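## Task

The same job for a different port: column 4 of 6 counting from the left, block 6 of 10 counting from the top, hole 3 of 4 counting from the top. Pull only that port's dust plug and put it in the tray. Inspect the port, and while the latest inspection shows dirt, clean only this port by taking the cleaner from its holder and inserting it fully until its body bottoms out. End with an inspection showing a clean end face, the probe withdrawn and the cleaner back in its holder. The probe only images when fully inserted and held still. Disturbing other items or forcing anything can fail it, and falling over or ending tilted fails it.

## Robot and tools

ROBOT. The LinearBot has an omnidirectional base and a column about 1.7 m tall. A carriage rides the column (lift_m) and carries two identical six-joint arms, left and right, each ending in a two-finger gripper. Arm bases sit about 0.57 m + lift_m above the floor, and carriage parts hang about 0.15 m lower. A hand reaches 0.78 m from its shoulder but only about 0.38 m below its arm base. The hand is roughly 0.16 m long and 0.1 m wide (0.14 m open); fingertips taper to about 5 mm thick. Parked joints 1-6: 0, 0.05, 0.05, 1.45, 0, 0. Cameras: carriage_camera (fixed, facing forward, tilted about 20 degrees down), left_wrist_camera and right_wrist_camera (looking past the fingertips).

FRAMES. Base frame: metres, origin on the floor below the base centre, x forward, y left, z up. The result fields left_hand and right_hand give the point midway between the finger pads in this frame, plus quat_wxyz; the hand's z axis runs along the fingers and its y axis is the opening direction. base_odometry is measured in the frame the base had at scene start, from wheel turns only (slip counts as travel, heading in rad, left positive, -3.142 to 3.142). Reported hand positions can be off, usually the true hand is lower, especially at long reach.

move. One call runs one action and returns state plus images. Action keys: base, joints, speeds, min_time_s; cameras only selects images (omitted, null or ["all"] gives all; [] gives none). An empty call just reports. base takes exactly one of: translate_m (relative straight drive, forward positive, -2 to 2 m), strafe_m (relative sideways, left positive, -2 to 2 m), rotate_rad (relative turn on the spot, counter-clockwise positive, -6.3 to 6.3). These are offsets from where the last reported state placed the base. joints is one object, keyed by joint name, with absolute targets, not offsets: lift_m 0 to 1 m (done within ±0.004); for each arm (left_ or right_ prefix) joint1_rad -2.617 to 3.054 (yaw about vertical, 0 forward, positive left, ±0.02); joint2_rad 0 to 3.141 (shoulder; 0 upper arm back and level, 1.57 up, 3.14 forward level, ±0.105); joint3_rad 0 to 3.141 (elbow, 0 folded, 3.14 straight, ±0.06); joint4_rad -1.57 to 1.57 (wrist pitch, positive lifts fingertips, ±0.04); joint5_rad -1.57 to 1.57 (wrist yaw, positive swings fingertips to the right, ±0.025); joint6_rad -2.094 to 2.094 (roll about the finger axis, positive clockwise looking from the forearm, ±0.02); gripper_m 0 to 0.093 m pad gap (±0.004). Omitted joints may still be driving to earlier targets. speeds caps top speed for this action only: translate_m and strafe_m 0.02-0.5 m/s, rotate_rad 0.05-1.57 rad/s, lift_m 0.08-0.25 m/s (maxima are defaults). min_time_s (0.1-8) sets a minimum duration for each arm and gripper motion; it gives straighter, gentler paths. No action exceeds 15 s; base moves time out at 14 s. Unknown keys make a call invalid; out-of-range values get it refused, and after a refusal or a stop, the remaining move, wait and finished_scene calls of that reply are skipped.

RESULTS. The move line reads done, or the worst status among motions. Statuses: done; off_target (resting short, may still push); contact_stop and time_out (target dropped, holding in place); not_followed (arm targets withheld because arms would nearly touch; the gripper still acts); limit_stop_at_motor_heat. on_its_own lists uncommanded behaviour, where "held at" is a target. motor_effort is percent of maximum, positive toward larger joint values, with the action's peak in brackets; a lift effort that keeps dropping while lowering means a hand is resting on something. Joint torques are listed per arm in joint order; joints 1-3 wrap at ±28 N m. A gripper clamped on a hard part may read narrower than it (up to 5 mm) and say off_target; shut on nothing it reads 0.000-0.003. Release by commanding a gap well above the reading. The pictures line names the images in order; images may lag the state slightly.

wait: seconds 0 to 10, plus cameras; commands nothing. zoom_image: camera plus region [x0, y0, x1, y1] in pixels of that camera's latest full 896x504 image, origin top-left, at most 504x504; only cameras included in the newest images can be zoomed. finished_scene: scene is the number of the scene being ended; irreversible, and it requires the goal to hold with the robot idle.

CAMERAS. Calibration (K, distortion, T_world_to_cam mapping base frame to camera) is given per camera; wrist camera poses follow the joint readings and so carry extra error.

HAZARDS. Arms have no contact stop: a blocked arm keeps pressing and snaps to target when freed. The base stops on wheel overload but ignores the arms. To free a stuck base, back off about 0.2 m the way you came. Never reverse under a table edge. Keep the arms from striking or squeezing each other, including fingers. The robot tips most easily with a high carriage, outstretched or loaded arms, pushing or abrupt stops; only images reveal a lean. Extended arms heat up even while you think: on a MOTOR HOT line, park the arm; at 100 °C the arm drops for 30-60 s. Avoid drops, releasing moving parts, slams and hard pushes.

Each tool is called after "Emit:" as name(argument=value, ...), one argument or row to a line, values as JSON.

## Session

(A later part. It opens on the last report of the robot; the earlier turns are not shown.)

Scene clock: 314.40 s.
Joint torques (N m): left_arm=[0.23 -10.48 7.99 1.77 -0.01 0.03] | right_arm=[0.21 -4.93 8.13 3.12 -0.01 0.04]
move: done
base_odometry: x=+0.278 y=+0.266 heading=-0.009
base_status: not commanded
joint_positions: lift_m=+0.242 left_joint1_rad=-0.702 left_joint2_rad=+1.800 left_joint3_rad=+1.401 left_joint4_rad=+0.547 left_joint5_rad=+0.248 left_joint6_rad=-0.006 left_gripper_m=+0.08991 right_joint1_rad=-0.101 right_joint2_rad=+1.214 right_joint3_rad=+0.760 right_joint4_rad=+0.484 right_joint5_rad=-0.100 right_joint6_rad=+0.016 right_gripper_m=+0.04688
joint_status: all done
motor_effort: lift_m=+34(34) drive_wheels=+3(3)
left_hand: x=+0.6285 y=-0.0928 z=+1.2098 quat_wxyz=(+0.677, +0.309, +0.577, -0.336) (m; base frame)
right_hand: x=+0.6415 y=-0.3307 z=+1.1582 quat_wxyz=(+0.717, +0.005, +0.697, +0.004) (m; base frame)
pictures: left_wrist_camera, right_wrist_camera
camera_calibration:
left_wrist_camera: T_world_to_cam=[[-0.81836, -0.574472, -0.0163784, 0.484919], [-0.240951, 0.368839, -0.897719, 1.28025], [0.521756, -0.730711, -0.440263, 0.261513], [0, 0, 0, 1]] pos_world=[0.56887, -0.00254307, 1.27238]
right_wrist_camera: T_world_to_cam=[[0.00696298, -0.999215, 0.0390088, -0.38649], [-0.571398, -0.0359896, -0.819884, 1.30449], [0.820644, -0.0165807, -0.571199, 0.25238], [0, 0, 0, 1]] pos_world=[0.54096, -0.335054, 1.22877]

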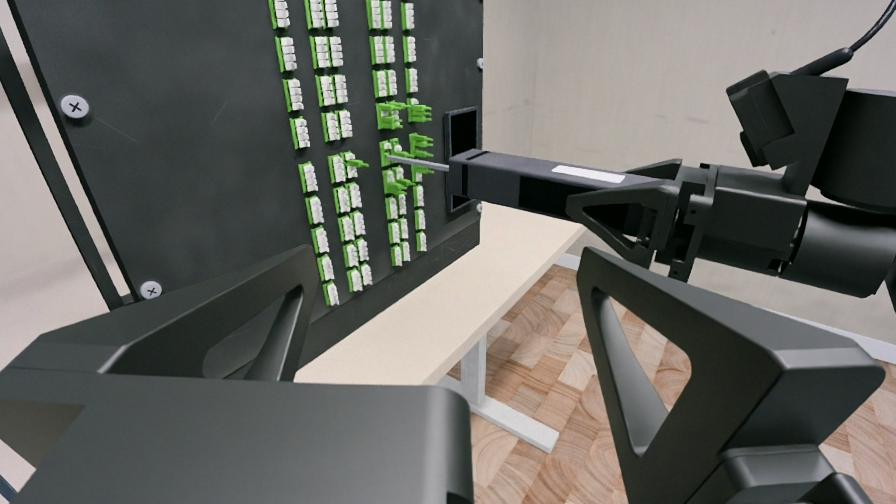

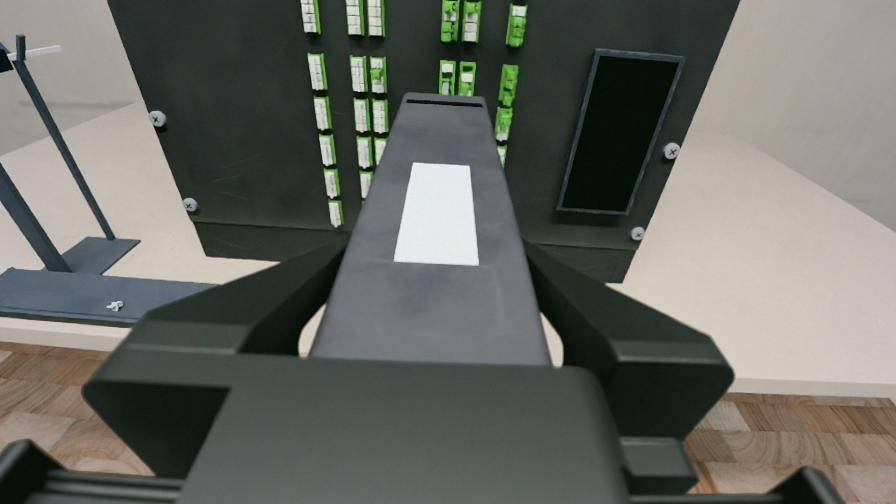

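Emit:
move(
  base={"translate_m": 0.003},
  speeds={"translate_m": 0.02},
  cameras=["left_wrist_camera", "right_wrist_camera"],
)

Emit:
zoom_image(
  camera="left_wrist_camera",
  region=[370, 136, 402, 172],
)

Emit:
zoom_image(
  camera="right_wrist_camera",
  region=[425, 50, 465, 100],
)

Scene clock: 319.53 s.
Joint torques (N m): left_arm=[0.31 -10.37 7.91 1.78 0 0] | right_arm=[0.34 -4.97 8.1 3.13 -0.02 0.04]
move: done
base_odometry: x=+0.281 y=+0.266 heading=-0.008
base_status: done
joint_positions: lift_m=+0.242 left_joint1_rad=-0.701 left_joint2_rad=+1.800 left_joint3_rad=+1.401 left_joint4_rad=+0.547 left_joint5_rad=+0.248 left_joint6_rad=-0.006 left_gripper_m=+0.08991 right_joint1_rad=-0.101 right_joint2_rad=+1.214 right_joint3_rad=+0.760 right_joint4_rad=+0.485 right_joint5_rad=-0.100 right_joint6_rad=+0.016 right_gripper_m=+0.04688
joint_status: not commanded
motor_effort: lift_m=+33(34) drive_wheels=+2(8)
left_hand: x=+0.6288 y=-0.0924 z=+1.2099 quat_wxyz=(+0.677, +0.309, +0.577, -0.336) (m; base frame)
right_hand: x=+0.6415 y=-0.3307 z=+1.1583 quat_wxyz=(+0.718, +0.005, +0.696, +0.004) (m; base frame)
pictures: left_wrist_camera, right_wrist_camera
camera_calibration:
left_wrist_camera: T_world_to_cam=[[-0.817893, -0.575136, -0.016427, 0.48513], [-0.241035, 0.368417, -0.897871, 1.28045], [0.52245, -0.730402, -0.439953, 0.260791], [0, 0, 0, 1]] pos_world=[0.569166, -0.00223944, 1.27238]
right_wrist_camera: T_world_to_cam=[[0.00698899, -0.999211, 0.0390989, -0.386618], [-0.570739, -0.0360917, -0.820338, 1.3048], [0.821102, -0.0165819, -0.570541, 0.251295], [0, 0, 0, 1]] pos_world=[0.541062, -0.335054, 1.22887]

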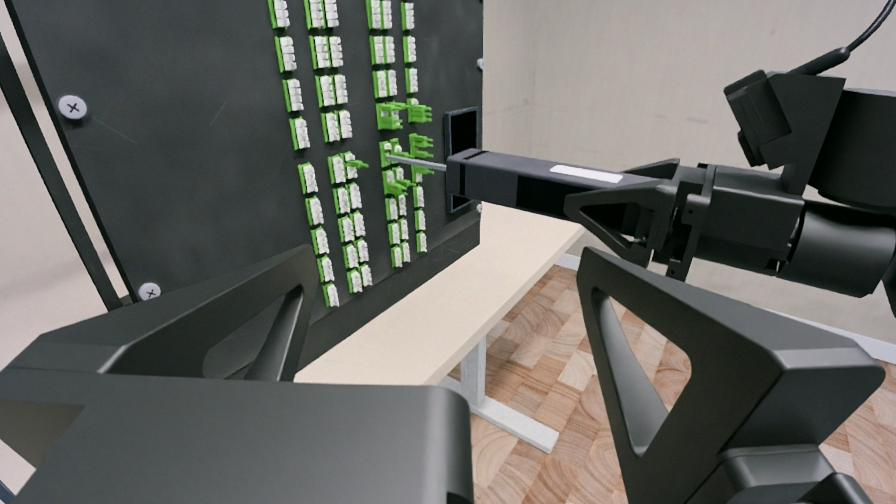

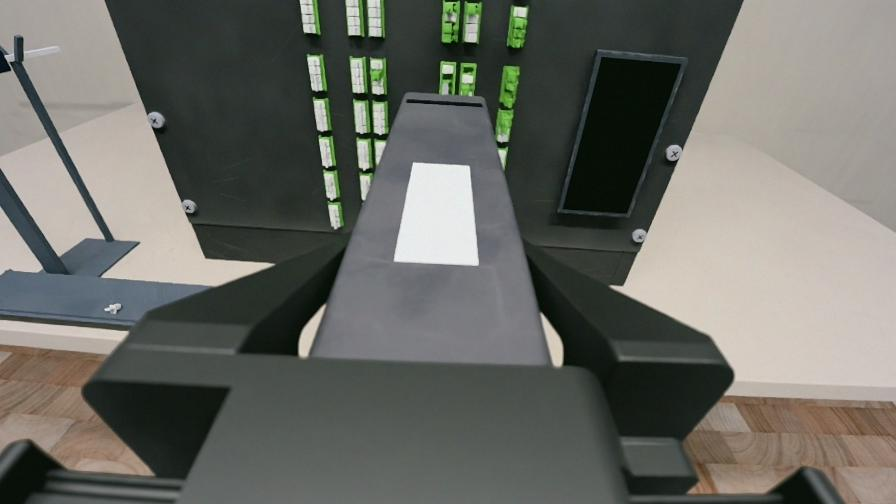

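Scaled by 14.000 from the camera's 896x504 image, which has a finer 1280x720 frame.

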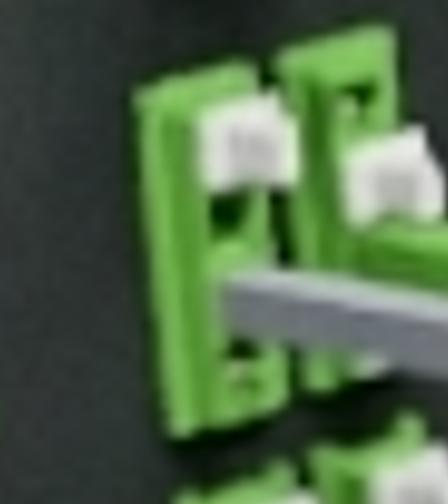

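Scaled by 10.080 from the camera's 896x504 image, which has a finer 1280x720 frame.

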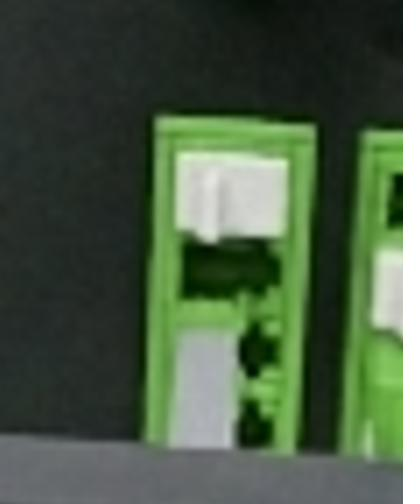

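Emit:
move(
  base={"translate_m": 0.004},
  speeds={"translate_m": 0.02},
  cameras=["right_wrist_camera"],
)

Emit:
zoom_image(
  camera="right_wrist_camera",
  region=[425, 50, 465, 100],
)

Scene clock: 324.10 s.
Joint torques (N m): left_arm=[0.23 -10.43 7.83 1.8 0.02 0.06] | right_arm=[0.21 -4.97 8.14 3.12 -0.02 0.04]
move: done
base_odometry: x=+0.285 y=+0.265 heading=-0.008
base_status: done
joint_positions: lift_m=+0.242 left_joint1_rad=-0.700 left_joint2_rad=+1.800 left_joint3_rad=+1.401 left_joint4_rad=+0.547 left_joint5_rad=+0.248 left_joint6_rad=-0.006 left_gripper_m=+0.08991 right_joint1_rad=-0.101 right_joint2_rad=+1.214 right_joint3_rad=+0.760 right_joint4_rad=+0.485 right_joint5_rad=-0.100 right_joint6_rad=+0.016 right_gripper_m=+0.04688
joint_status: not commanded
motor_effort: lift_m=+33(34) drive_wheels=+0(8)
left_hand: x=+0.6291 y=-0.0921 z=+1.2099 quat_wxyz=(+0.677, +0.308, +0.577, -0.336) (m; base frame)
right_hand: x=+0.6415 y=-0.3307 z=+1.1583 quat_wxyz=(+0.718, +0.005, +0.696, +0.004) (m; base frame)
pictures: right_wrist_camera
camera_calibration:
right_wrist_camera: T_world_to_cam=[[0.00698899, -0.999211, 0.0390989, -0.386618], [-0.570739, -0.0360917, -0.820338, 1.3048], [0.821102, -0.0165819, -0.570541, 0.251295], [0, 0, 0, 1]] pos_world=[0.541062, -0.335054, 1.22887]

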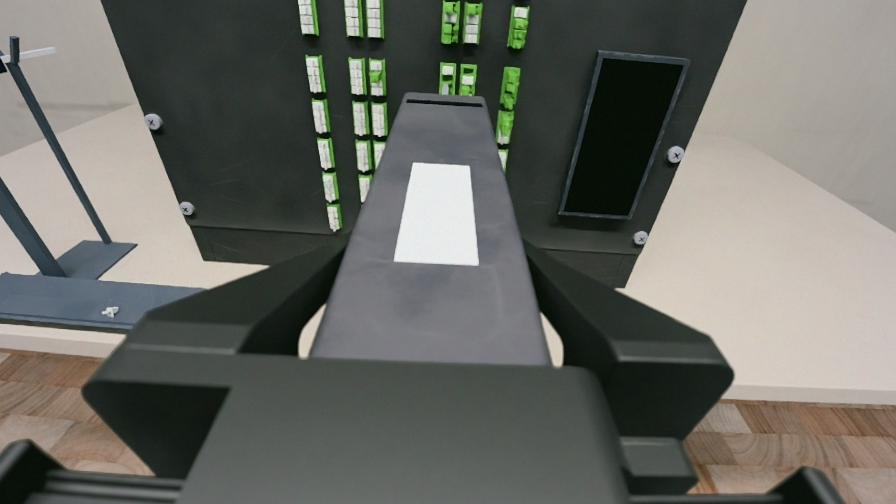

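Scaled by 10.080 from the camera's 896x504 image, which has a finer 1280x720 frame.

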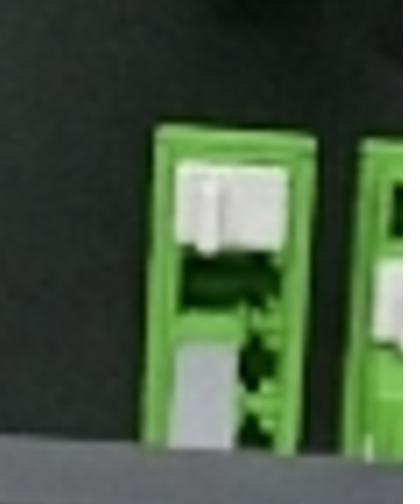

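Emit:
move(
  base={"translate_m": 0.004},
  speeds={"translate_m": 0.02},
  cameras=[],
)

Emit:
move(
  base={"translate_m": 0.004},
  speeds={"translate_m": 0.02},
  cameras=["right_wrist_camera"],
)

Emit:
zoom_image(
  camera="right_wrist_camera",
  region=[425, 50, 465, 100],
)

Scene clock: 328.43 s.
Joint torques (N m): left_arm=[0.16 -10.45 7.91 1.8 0.01 0.02] | right_arm=[0.2 -4.16 8.16 3.24 0.05 0.04]
move: done
base_odometry: x=+0.289 y=+0.265 heading=-0.009
base_status: done
joint_positions: lift_m=+0.242 left_joint1_rad=-0.700 left_joint2_rad=+1.800 left_joint3_rad=+1.401 left_joint4_rad=+0.547 left_joint5_rad=+0.248 left_joint6_rad=-0.006 left_gripper_m=+0.08991 right_joint1_rad=-0.101 right_joint2_rad=+1.205 right_joint3_rad=+0.759 right_joint4_rad=+0.475 right_joint5_rad=-0.105 right_joint6_rad=+0.016 right_gripper_m=+0.04688
joint_status: not commanded
motor_effort: lift_m=+33(34) drive_wheels=+4(6)
left_hand: x=+0.6291 y=-0.0921 z=+1.2099 quat_wxyz=(+0.677, +0.308, +0.577, -0.336) (m; base frame)
right_hand: x=+0.6397 y=-0.3296 z=+1.1592 quat_wxyz=(+0.717, +0.003, +0.697, +0.006) (m; base frame)
pictures: none
No camera images: "cameras" was empty.

Scene clock: 329.03 s.
Joint torques (N m): left_arm=[0.05 -10.45 7.94 1.74 -0.02 0.01] | right_arm=[0.21 -2.71 8.64 3.37 0.05 0.04]
move: done
base_odometry: x=+0.293 y=+0.265 heading=-0.009
base_status: done
joint_positions: lift_m=+0.242 left_joint1_rad=-0.700 left_joint2_rad=+1.800 left_joint3_rad=+1.401 left_joint4_rad=+0.547 left_joint5_rad=+0.248 left_joint6_rad=-0.006 left_gripper_m=+0.08991 right_joint1_rad=-0.101 right_joint2_rad=+1.189 right_joint3_rad=+0.753 right_joint4_rad=+0.462 right_joint5_rad=-0.107 right_joint6_rad=+0.016 right_gripper_m=+0.04688
joint_status: not commanded
motor_effort: lift_m=+33(34) drive_wheels=+5(12)
left_hand: x=+0.6292 y=-0.0920 z=+1.2099 quat_wxyz=(+0.677, +0.308, +0.577, -0.336) (m; base frame)
right_hand: x=+0.6364 y=-0.3290 z=+1.1597 quat_wxyz=(+0.716, +0.002, +0.698, +0.007) (m; base frame)
pictures: right_wrist_camera
camera_calibration:
right_wrist_camera: T_world_to_cam=[[0.0136215, -0.99915, 0.0388991, -0.388947], [-0.573679, -0.0396722, -0.818119, 1.30109], [0.818967, -0.0111716, -0.573732, 0.263177], [0, 0, 0, 1]] pos_world=[0.536173, -0.334059, 1.23057]

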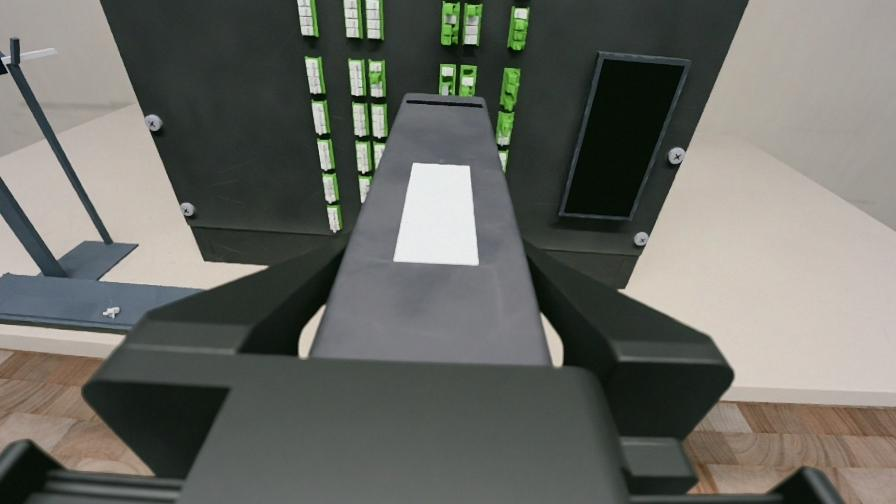

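Scaled by 10.080 from the camera's 896x504 image, which has a finer 1280x720 frame.

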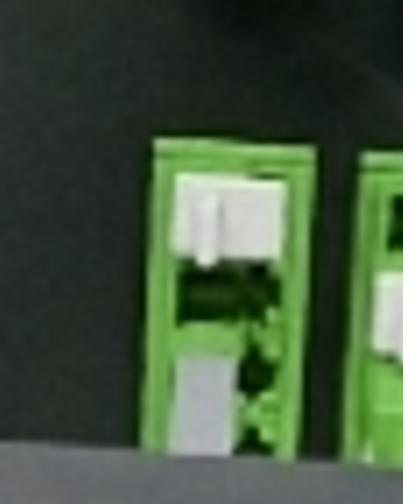

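Emit:
move(
  base={"translate_m": -0.004},
  speeds={"translate_m": 0.02},
  cameras=[],
)

Emit:
move(
  base={"strafe_m": 0.001},
  speeds={"strafe_m": 0.02},
  cameras=["right_wrist_camera", "left_wrist_camera"],
)

Emit:
zoom_image(
  camera="right_wrist_camera",
  region=[425, 50, 465, 100],
)

Emit:
zoom_image(
  camera="left_wrist_camera",
  region=[370, 120, 490, 220],
)

Scene clock: 334.47 s.
Joint torques (N m): left_arm=[0.2 -10.37 7.9 1.75 -0.01 0.03] | right_arm=[0.21 -4.37 8.62 3.13 0.05 0.05]
move: done
base_odometry: x=+0.289 y=+0.265 heading=-0.009
base_status: done
joint_positions: lift_m=+0.242 left_joint1_rad=-0.700 left_joint2_rad=+1.800 left_joint3_rad=+1.401 left_joint4_rad=+0.547 left_joint5_rad=+0.248 left_joint6_rad=-0.006 left_gripper_m=+0.08991 right_joint1_rad=-0.101 right_joint2_rad=+1.207 right_joint3_rad=+0.753 right_joint4_rad=+0.485 right_joint5_rad=-0.106 right_joint6_rad=+0.016 right_gripper_m=+0.04688
joint_status: not commanded
motor_effort: lift_m=+33(34) drive_wheels=+3(4)
left_hand: x=+0.6291 y=-0.0921 z=+1.2099 quat_wxyz=(+0.677, +0.308, +0.577, -0.336) (m; base frame)
right_hand: x=+0.6399 y=-0.3295 z=+1.1579 quat_wxyz=(+0.718, +0.003, +0.696, +0.006) (m; base frame)
pictures: none
No camera images: "cameras" was empty.

Scene clock: 335.00 s.
Joint torques (N m): left_arm=[0.12 -10.29 7.97 1.78 0.01 0.04] | right_arm=[0.14 -4.27 8.55 3.12 0.04 0.04]
move: done
base_odometry: x=+0.289 y=+0.266 heading=-0.010
base_status: done
joint_positions: lift_m=+0.242 left_joint1_rad=-0.700 left_joint2_rad=+1.800 left_joint3_rad=+1.401 left_joint4_rad=+0.547 left_joint5_rad=+0.248 left_joint6_rad=-0.006 left_gripper_m=+0.08991 right_joint1_rad=-0.101 right_joint2_rad=+1.207 right_joint3_rad=+0.753 right_joint4_rad=+0.485 right_joint5_rad=-0.104 right_joint6_rad=+0.016 right_gripper_m=+0.04688
joint_status: not commanded
motor_effort: lift_m=+33(34) drive_wheels=-2(6)
left_hand: x=+0.6292 y=-0.0920 z=+1.2099 quat_wxyz=(+0.677, +0.308, +0.577, -0.336) (m; base frame)
right_hand: x=+0.6399 y=-0.3298 z=+1.1580 quat_wxyz=(+0.718, +0.003, +0.696, +0.006) (m; base frame)
pictures: left_wrist_camera, right_wrist_camera
camera_calibration:
left_wrist_camera: T_world_to_cam=[[-0.817249, -0.57605, -0.0164195, 0.485227], [-0.241453, 0.368145, -0.897869, 1.28061], [0.523262, -0.729819, -0.439956, 0.260475], [0, 0, 0, 1]] pos_world=[0.569461, -0.00183478, 1.27238]
right_wrist_camera: T_world_to_cam=[[0.0111493, -0.999164, 0.039344, -0.388625], [-0.569983, -0.0386787, -0.820746, 1.30275], [0.821581, -0.0132746, -0.569938, 0.252565], [0, 0, 0, 1]] pos_world=[0.539378, -0.334558, 1.22847]

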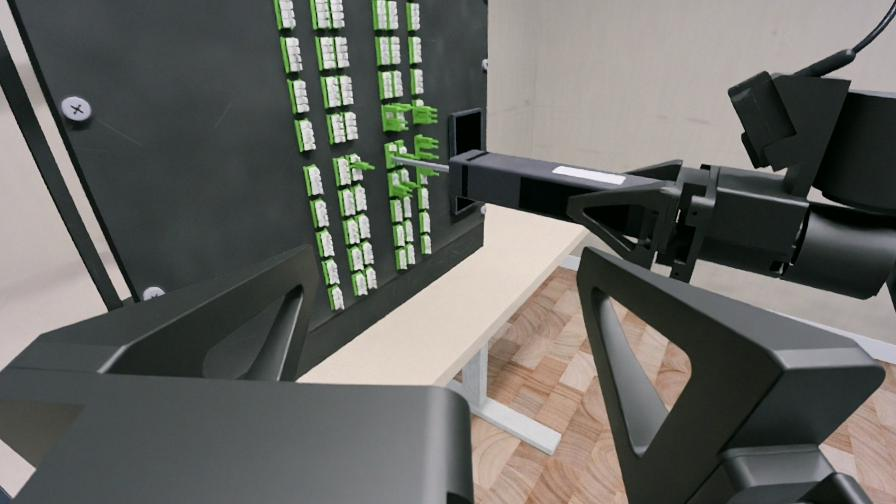

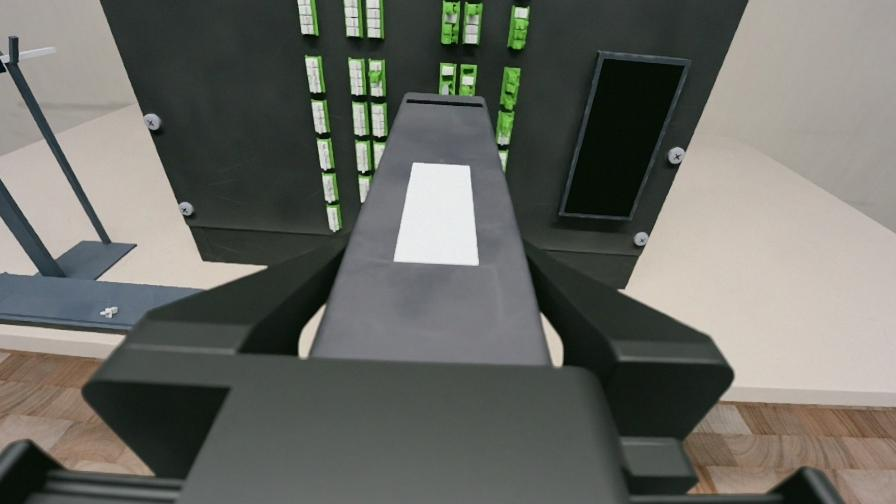

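Scaled by 10.080 from the camera's 896x504 image, which has a finer 1280x720 frame.

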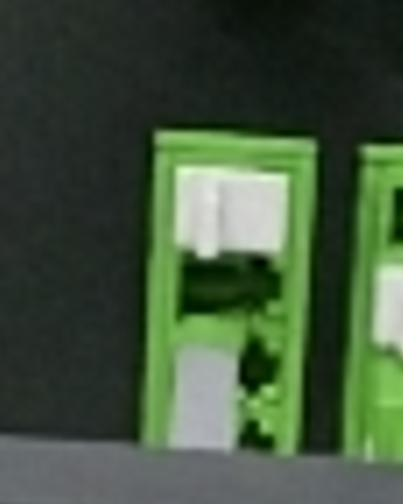

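Scaled by 4.200 from the camera's 896x504 image, which has a finer 1280x720 frame.

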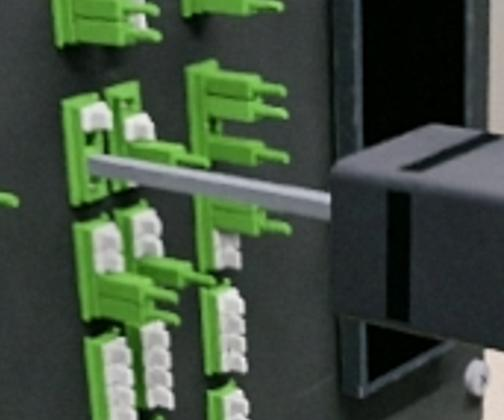

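Emit:
move(
  joints={"right_joint4_rad": 0.555},
  cameras=[],
)

Emit:
move(
  base={"translate_m": 0.004},
  speeds={"translate_m": 0.02},
  cameras=[],
)

Emit:
move(
  base={"translate_m": 0.003},
  speeds={"translate_m": 0.02},
  cameras=["right_wrist_camera"],
)

Emit:
zoom_image(
  camera="right_wrist_camera",
  region=[425, 50, 465, 100],
)

Scene clock: 339.60 s.
Joint torques (N m): left_arm=[0.21 -10.48 7.77 1.78 -0.02 0.02] | right_arm=[0.21 -4.34 8.59 2.95 0.04 0.04]
move: off_target
base_odometry: x=+0.289 y=+0.266 heading=-0.010
base_status: not commanded
joint_positions: lift_m=+0.242 left_joint1_rad=-0.700 left_joint2_rad=+1.800 left_joint3_rad=+1.401 left_joint4_rad=+0.547 left_joint5_rad=+0.248 left_joint6_rad=-0.006 left_gripper_m=+0.08991 right_joint1_rad=-0.101 right_joint2_rad=+1.207 right_joint3_rad=+0.753 right_joint4_rad=+0.485 right_joint5_rad=-0.104 right_joint6_rad=+0.016 right_gripper_m=+0.04688
joint_status: right_joint4_rad off_target (ended at +0.485, target +0.555)
motor_effort: lift_m=+34(34) drive_wheels=-2(2)
left_hand: x=+0.6292 y=-0.0920 z=+1.2099 quat_wxyz=(+0.677, +0.308, +0.577, -0.336) (m; base frame)
right_hand: x=+0.6399 y=-0.3298 z=+1.1580 quat_wxyz=(+0.718, +0.003, +0.696, +0.006) (m; base frame)
pictures: none
No camera images: "cameras" was empty.

Scene clock: 340.40 s.
Joint torques (N m): left_arm=[0.05 -10.32 7.95 1.8 -0.04 0.03] | right_arm=[0.2 -2.89 8.61 3.18 0.07 0.05]
move: done
base_odometry: x=+0.293 y=+0.266 heading=-0.011
base_status: done
joint_positions: lift_m=+0.242 left_joint1_rad=-0.700 left_joint2_rad=+1.800 left_joint3_rad=+1.401 left_joint4_rad=+0.547 left_joint5_rad=+0.248 left_joint6_rad=-0.006 left_gripper_m=+0.08991 right_joint1_rad=-0.101 right_joint2_rad=+1.192 right_joint3_rad=+0.753 right_joint4_rad=+0.464 right_joint5_rad=-0.108 right_joint6_rad=+0.016 right_gripper_m=+0.04688
joint_status: not commanded
motor_effort: lift_m=+33(34) drive_wheels=+5(10)
left_hand: x=+0.6292 y=-0.0920 z=+1.2099 quat_wxyz=(+0.677, +0.308, +0.577, -0.336) (m; base frame)
right_hand: x=+0.6369 y=-0.3289 z=+1.1592 quat_wxyz=(+0.716, +0.002, +0.698, +0.007) (m; base frame)
pictures: none
No camera images: "cameras" was empty.

Scene clock: 340.93 s.
Joint torques (N m): left_arm=[0.12 -10.35 7.82 1.77 0 0.02] | right_arm=[0.2 -1.89 8.69 3.34 0.08 0.05]
move: done
base_odometry: x=+0.296 y=+0.265 heading=-0.011
base_status: done
joint_positions: lift_m=+0.242 left_joint1_rad=-0.699 left_joint2_rad=+1.800 left_joint3_rad=+1.401 left_joint4_rad=+0.547 left_joint5_rad=+0.248 left_joint6_rad=-0.006 left_gripper_m=+0.08991 right_joint1_rad=-0.101 right_joint2_rad=+1.181 right_joint3_rad=+0.753 right_joint4_rad=+0.451 right_joint5_rad=-0.109 right_joint6_rad=+0.016 right_gripper_m=+0.04688
joint_status: not commanded
motor_effort: lift_m=+33(34) drive_wheels=+5(10)
left_hand: x=+0.6295 y=-0.0917 z=+1.2099 quat_wxyz=(+0.678, +0.308, +0.577, -0.335) (m; base frame)
right_hand: x=+0.6347 y=-0.3285 z=+1.1598 quat_wxyz=(+0.715, +0.002, +0.699, +0.008) (m; base frame)
pictures: right_wrist_camera
camera_calibration:
right_wrist_camera: T_world_to_cam=[[0.0159768, -0.999131, 0.0385058, -0.389417], [-0.576661, -0.0406682, -0.815971, 1.29933], [0.816827, -0.00916822, -0.576809, 0.270218], [0, 0, 0, 1]] pos_world=[0.53477, -0.33376, 1.23107]

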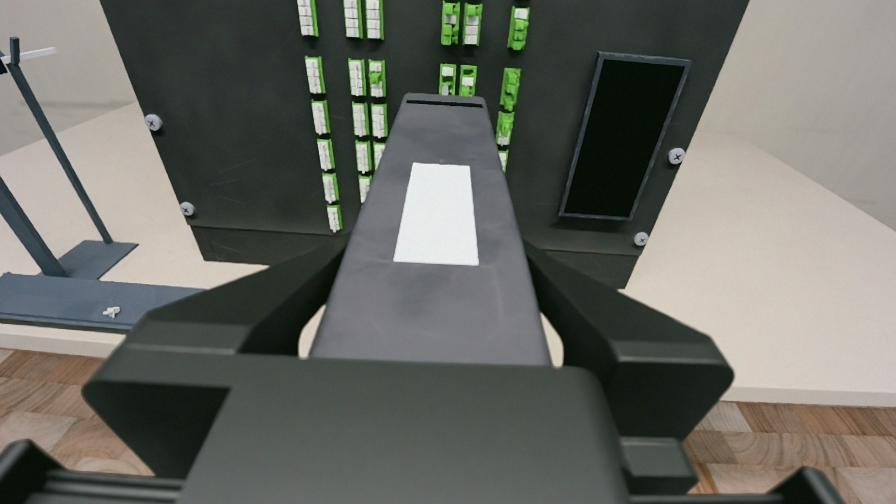

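Scaled by 10.080 from the camera's 896x504 image, which has a finer 1280x720 frame.

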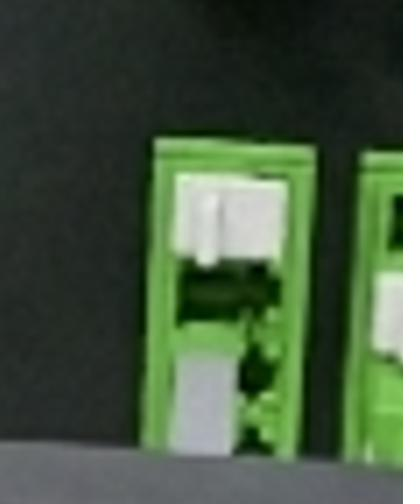

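Emit:
move(
  base={"translate_m": -0.004},
  speeds={"translate_m": 0.02},
  cameras=[],
)

Emit:
move(
  base={"strafe_m": 0.0015},
  speeds={"strafe_m": 0.02},
  cameras=["right_wrist_camera"],
)

Emit:
zoom_image(
  camera="right_wrist_camera",
  region=[425, 50, 465, 100],
)

Scene clock: 358.73 s.
Joint torques (N m): left_arm=[0.18 -10.55 7.92 1.78 0.01 0.02] | right_arm=[0.21 -3.58 8.69 3.08 0.08 0.04]
move: done
base_odometry: x=+0.292 y=+0.265 heading=-0.011
base_status: done
joint_positions: lift_m=+0.242 left_joint1_rad=-0.700 left_joint2_rad=+1.800 left_joint3_rad=+1.401 left_joint4_rad=+0.547 left_joint5_rad=+0.248 left_joint6_rad=-0.006 left_gripper_m=+0.08991 right_joint1_rad=-0.101 right_joint2_rad=+1.199 right_joint3_rad=+0.753 right_joint4_rad=+0.474 right_joint5_rad=-0.109 right_joint6_rad=+0.016 right_gripper_m=+0.04688
joint_status: not commanded
motor_effort: lift_m=+33(34) drive_wheels=+3(6)
left_hand: x=+0.6294 y=-0.0918 z=+1.2099 quat_wxyz=(+0.677, +0.308, +0.577, -0.335) (m; base frame)
right_hand: x=+0.6383 y=-0.3289 z=+1.1582 quat_wxyz=(+0.717, +0.002, +0.697, +0.007) (m; base frame)
pictures: none
No camera images: "cameras" was empty.

Scene clock: 359.30 s.
Joint torques (N m): left_arm=[-0.02 -10.48 7.8 1.8 -0.05 -0.01] | right_arm=[0.21 -3.6 8.64 3.06 0.07 0.04]
move: done
base_odometry: x=+0.292 y=+0.267 heading=-0.012
base_status: done
joint_positions: lift_m=+0.242 left_joint1_rad=-0.699 left_joint2_rad=+1.800 left_joint3_rad=+1.401 left_joint4_rad=+0.548 left_joint5_rad=+0.248 left_joint6_rad=-0.006 left_gripper_m=+0.08991 right_joint1_rad=-0.101 right_joint2_rad=+1.199 right_joint3_rad=+0.753 right_joint4_rad=+0.475 right_joint5_rad=-0.108 right_joint6_rad=+0.016 right_gripper_m=+0.04688
joint_status: not commanded
motor_effort: lift_m=+33(34) drive_wheels=+3(4)
left_hand: x=+0.6296 y=-0.0916 z=+1.2100 quat_wxyz=(+0.678, +0.308, +0.577, -0.335) (m; base frame)
right_hand: x=+0.6383 y=-0.3290 z=+1.1583 quat_wxyz=(+0.717, +0.002, +0.697, +0.007) (m; base frame)
pictures: right_wrist_camera
camera_calibration:
right_wrist_camera: T_world_to_cam=[[0.014676, -0.999127, 0.0391186, -0.389843], [-0.57235, -0.0404737, -0.81901, 1.30101], [0.819878, -0.0103697, -0.572444, 0.259029], [0, 0, 0, 1]] pos_world=[0.537981, -0.33416, 1.22907]

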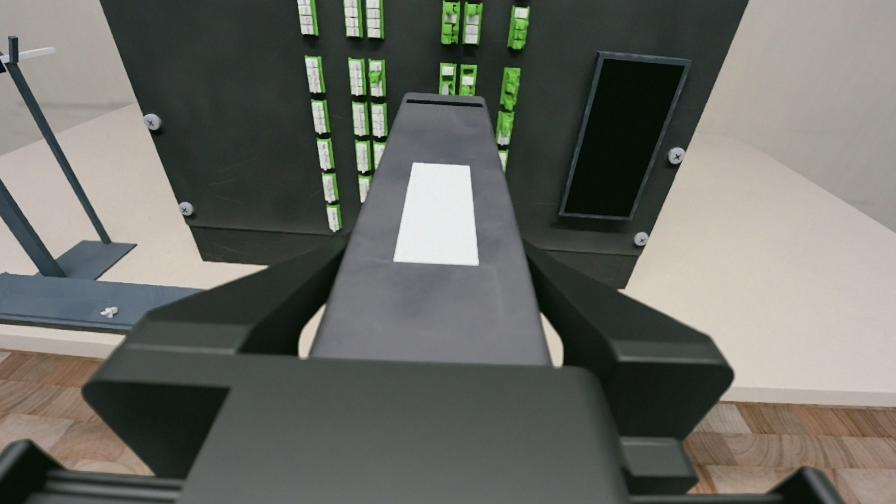

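Scaled by 10.080 from the camera's 896x504 image, which has a finer 1280x720 frame.

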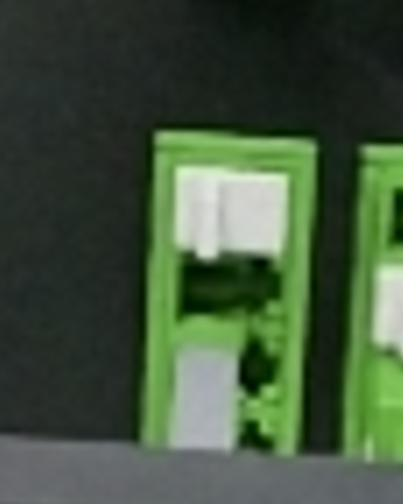

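Emit:
move(
  base={"rotate_rad": 0.004},
  speeds={"rotate_rad": 0.05},
  cameras=[],
)

Emit:
move(
  base={"translate_m": 0.003},
  speeds={"translate_m": 0.02},
  cameras=["right_wrist_camera"],
)

Emit:
zoom_image(
  camera="right_wrist_camera",
  region=[425, 50, 465, 100],
)

Scene clock: 367.27 s.
Joint torques (N m): left_arm=[0.06 -10.45 7.8 1.72 0.02 0.06] | right_arm=[0.29 -3.52 8.68 3.08 0.04 0.05]
move: done
base_odometry: x=+0.292 y=+0.267 heading=-0.009
base_status: done
joint_positions: lift_m=+0.242 left_joint1_rad=-0.699 left_joint2_rad=+1.800 left_joint3_rad=+1.401 left_joint4_rad=+0.548 left_joint5_rad=+0.248 left_joint6_rad=-0.006 left_gripper_m=+0.08991 right_joint1_rad=-0.101 right_joint2_rad=+1.199 right_joint3_rad=+0.753 right_joint4_rad=+0.474 right_joint5_rad=-0.104 right_joint6_rad=+0.016 right_gripper_m=+0.04688
joint_status: not commanded
motor_effort: lift_m=+34(34) drive_wheels=+7(8)
left_hand: x=+0.6296 y=-0.0916 z=+1.2100 quat_wxyz=(+0.678, +0.308, +0.577, -0.335) (m; base frame)
right_hand: x=+0.6382 y=-0.3298 z=+1.1584 quat_wxyz=(+0.717, +0.003, +0.697, +0.006) (m; base frame)
pictures: none
No camera images: "cameras" was empty.

Scene clock: 367.87 s.
Joint torques (N m): left_arm=[-0.06 -10.19 7.91 1.82 -0.02 0.03] | right_arm=[0.25 -2.41 8.69 3.26 0.04 0.04]
move: done
base_odometry: x=+0.295 y=+0.266 heading=-0.009
base_status: done
joint_positions: lift_m=+0.242 left_joint1_rad=-0.699 left_joint2_rad=+1.800 left_joint3_rad=+1.401 left_joint4_rad=+0.548 left_joint5_rad=+0.248 left_joint6_rad=-0.006 left_gripper_m=+0.08991 right_joint1_rad=-0.101 right_joint2_rad=+1.186 right_joint3_rad=+0.753 right_joint4_rad=+0.458 right_joint5_rad=-0.105 right_joint6_rad=+0.016 right_gripper_m=+0.04688
joint_status: not commanded
motor_effort: lift_m=+34(34) drive_wheels=+5(13)
left_hand: x=+0.6297 y=-0.0915 z=+1.2100 quat_wxyz=(+0.678, +0.308, +0.577, -0.335) (m; base frame)
right_hand: x=+0.6357 y=-0.3295 z=+1.1594 quat_wxyz=(+0.716, +0.003, +0.699, +0.006) (m; base frame)
pictures: right_wrist_camera
camera_calibration:
right_wrist_camera: T_world_to_cam=[[0.011397, -0.999192, 0.0385461, -0.387521], [-0.575564, -0.0380776, -0.81687, 1.30071], [0.817677, -0.0128759, -0.575533, 0.265874], [0, 0, 0, 1]] pos_world=[0.53566, -0.334256, 1.23047]

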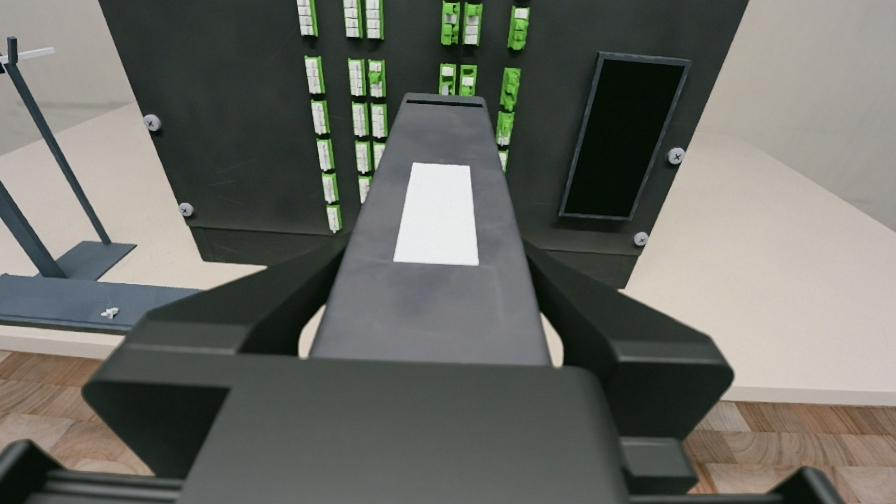

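Scaled by 10.080 from the camera's 896x504 image, which has a finer 1280x720 frame.

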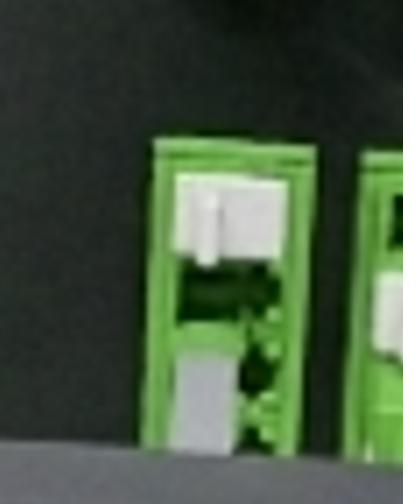

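Emit:
wait(
  seconds=0.5,
  cameras=["left_wrist_camera"],
)

Emit:
zoom_image(
  camera="left_wrist_camera",
  region=[380, 120, 480, 220],
)

Scene clock: 380.30 s.
Joint torques (N m): left_arm=[-0.09 -10.44 7.87 1.73 -0.01 0.02] | right_arm=[0.25 -2.39 8.68 3.26 0.04 0.05]
base_odometry: x=+0.295 y=+0.266 heading=-0.009
base_status: done
joint_positions: lift_m=+0.242 left_joint1_rad=-0.699 left_joint2_rad=+1.800 left_joint3_rad=+1.401 left_joint4_rad=+0.548 left_joint5_rad=+0.248 left_joint6_rad=-0.006 left_gripper_m=+0.08991 right_joint1_rad=-0.101 right_joint2_rad=+1.186 right_joint3_rad=+0.753 right_joint4_rad=+0.458 right_joint5_rad=-0.105 right_joint6_rad=+0.016 right_gripper_m=+0.04688
joint_status: not commanded
motor_effort: lift_m=+33(34) drive_wheels=+5(13)
left_hand: x=+0.6297 y=-0.0915 z=+1.2100 quat_wxyz=(+0.678, +0.308, +0.577, -0.335) (m; base frame)
right_hand: x=+0.6357 y=-0.3295 z=+1.1594 quat_wxyz=(+0.716, +0.003, +0.699, +0.006) (m; base frame)
wait: 0.50 s; at rest from the start
pictures: left_wrist_camera
camera_calibration:
left_wrist_camera: T_world_to_cam=[[-0.816336, -0.577341, -0.0165343, 0.485407], [-0.241762, 0.36756, -0.898026, 1.28101], [0.524544, -0.729093, -0.439632, 0.259468], [0, 0, 0, 1]] pos_world=[0.569854, -0.00142798, 1.27248]

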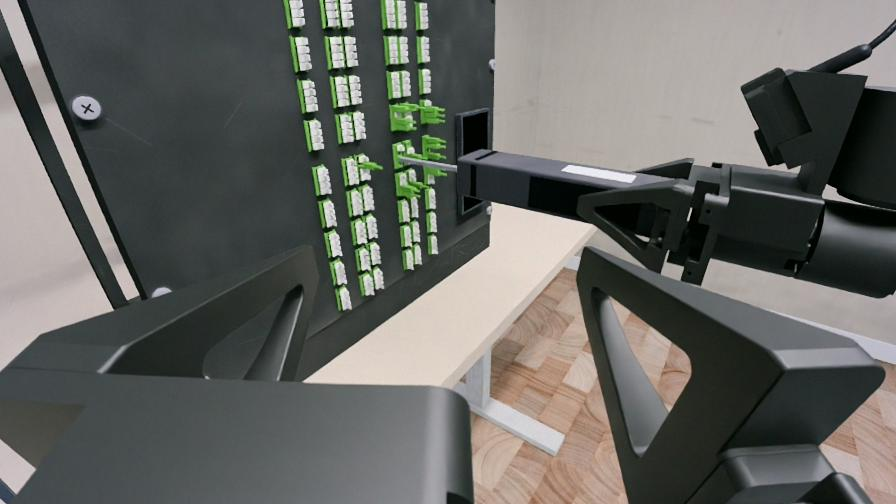

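Scaled by 5.040 from the camera's 896x504 image, which has a finer 1280x720 frame.

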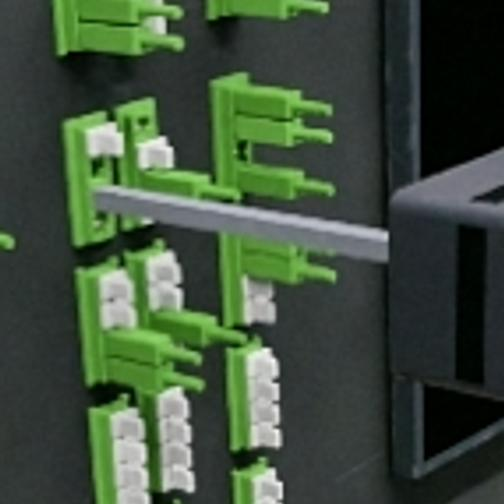

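Emit:
move(
  base={"translate_m": -0.022},
  speeds={"translate_m": 0.03},
  cameras=[],
)

Emit:
move(
  joints={"right_joint4_rad": 0.6, "right_joint3_rad": 0.765, "lift_m": 0.236},
  min_time_s=1.5,
  cameras=["left_wrist_camera", "right_wrist_camera"],
)

Emit:
zoom_image(
  camera="left_wrist_camera",
  region=[360, 120, 470, 210],
)

Emit:
zoom_image(
  camera="right_wrist_camera",
  region=[425, 50, 465, 100],
)

Scene clock: 406.40 s.
Joint torques (N m): left_arm=[-0.02 -10.36 8.03 1.78 0.02 0.02] | right_arm=[-0.13 -10.25 6.05 2.52 -0.08 0.04]
move: done
base_odometry: x=+0.273 y=+0.267 heading=-0.008
base_status: done
joint_positions: lift_m=+0.242 left_joint1_rad=-0.699 left_joint2_rad=+1.800 left_joint3_rad=+1.401 left_joint4_rad=+0.548 left_joint5_rad=+0.248 left_joint6_rad=-0.006 left_gripper_m=+0.08991 right_joint1_rad=-0.097 right_joint2_rad=+1.272 right_joint3_rad=+0.785 right_joint4_rad=+0.525 right_joint5_rad=-0.091 right_joint6_rad=+0.016 right_gripper_m=+0.04688
joint_status: not commanded
on_its_own: right_joint4_rad moved +0.067 to your old target +0.555
motor_effort: lift_m=+34(34) drive_wheels=-7(12)
left_hand: x=+0.6297 y=-0.0915 z=+1.2100 quat_wxyz=(+0.678, +0.308, +0.577, -0.335) (m; base frame)
right_hand: x=+0.6541 y=-0.3318 z=+1.1570 quat_wxyz=(+0.720, +0.006, +0.694, +0.002) (m; base frame)
pictures: none
No camera images: "cameras" was empty.

Scene clock: 408.20 s.
Joint torques (N m): left_arm=[0.02 -10.51 7.92 1.79 -0.01 0.01] | right_arm=[-0.12 -10.26 4.68 2.85 -0.1 0.04]
move: off_target
base_odometry: x=+0.273 y=+0.267 heading=-0.008
base_status: not commanded
joint_positions: lift_m=+0.236 left_joint1_rad=-0.699 left_joint2_rad=+1.801 left_joint3_rad=+1.401 left_joint4_rad=+0.546 left_joint5_rad=+0.248 left_joint6_rad=-0.006 left_gripper_m=+0.08991 right_joint1_rad=-0.097 right_joint2_rad=+1.272 right_joint3_rad=+0.787 right_joint4_rad=+0.539 right_joint5_rad=-0.091 right_joint6_rad=+0.016 right_gripper_m=+0.04688
joint_status: right_joint4_rad off_target (ended at +0.539, target +0.600); the others done
motor_effort: lift_m=+34(40) drive_wheels=-7(7)
left_hand: x=+0.6300 y=-0.0917 z=+1.2031 quat_wxyz=(+0.677, +0.308, +0.578, -0.335) (m; base frame)
right_hand: x=+0.6541 y=-0.3318 z=+1.1556 quat_wxyz=(+0.726, +0.006, +0.688, +0.002) (m; base frame)
pictures: left_wrist_camera, right_wrist_camera
camera_calibration:
left_wrist_camera: T_world_to_cam=[[-0.816429, -0.57723, -0.0158118, 0.48451], [-0.24358, 0.369086, -0.896908, 1.27489], [0.523558, -0.72841, -0.441934, 0.259665], [0, 0, 0, 1]] pos_world=[0.570157, -0.00173022, 1.26588]
right_wrist_camera: T_world_to_cam=[[0.00109077, -0.999153, 0.0411328, -0.386209], [-0.551761, -0.0349062, -0.833271, 1.31253], [0.834001, -0.0217866, -0.551332, 0.207092], [0, 0, 0, 1]] pos_world=[0.551907, -0.335555, 1.22375]

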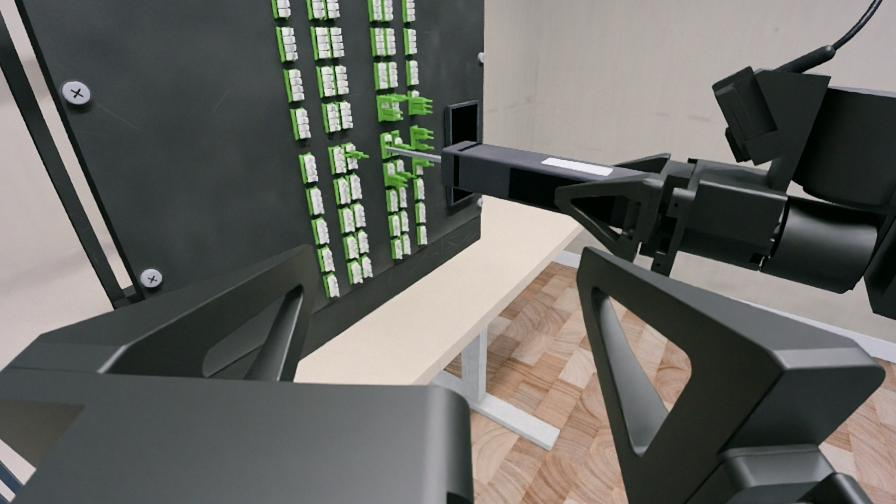

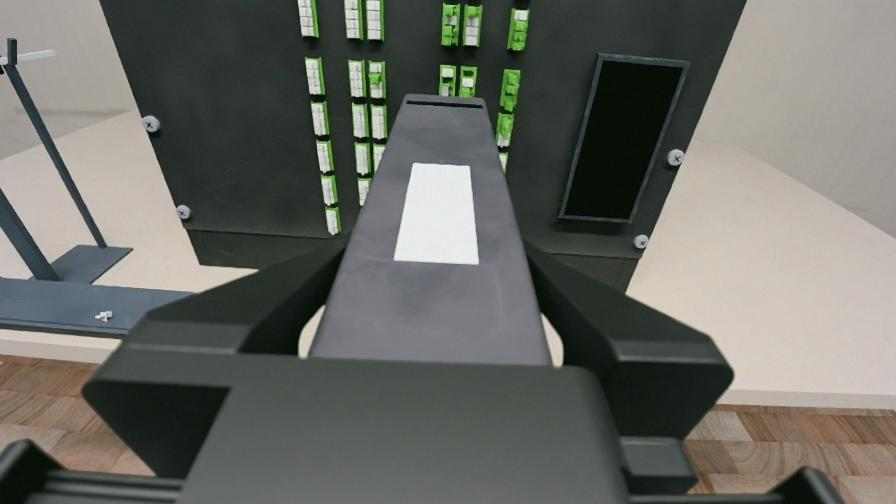

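Scaled by 4.582 from the camera's 896x504 image, which has a finer 1280x720 frame.

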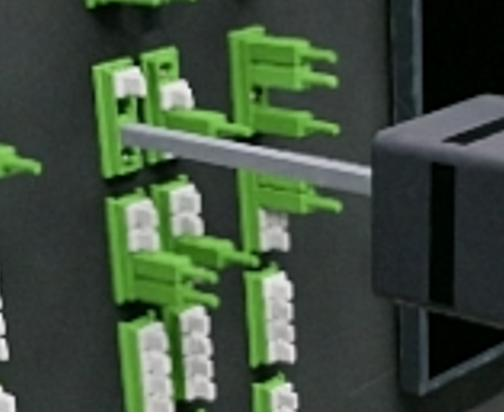

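Scaled by 10.080 from the camera's 896x504 image, which has a finer 1280x720 frame.

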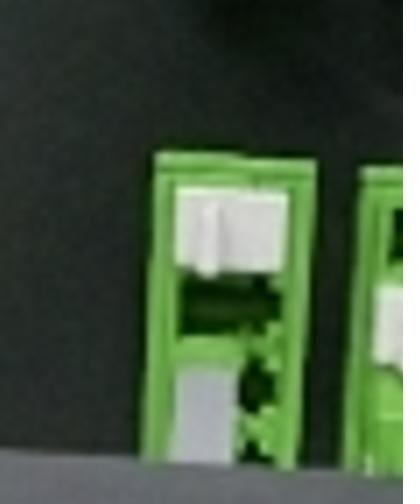

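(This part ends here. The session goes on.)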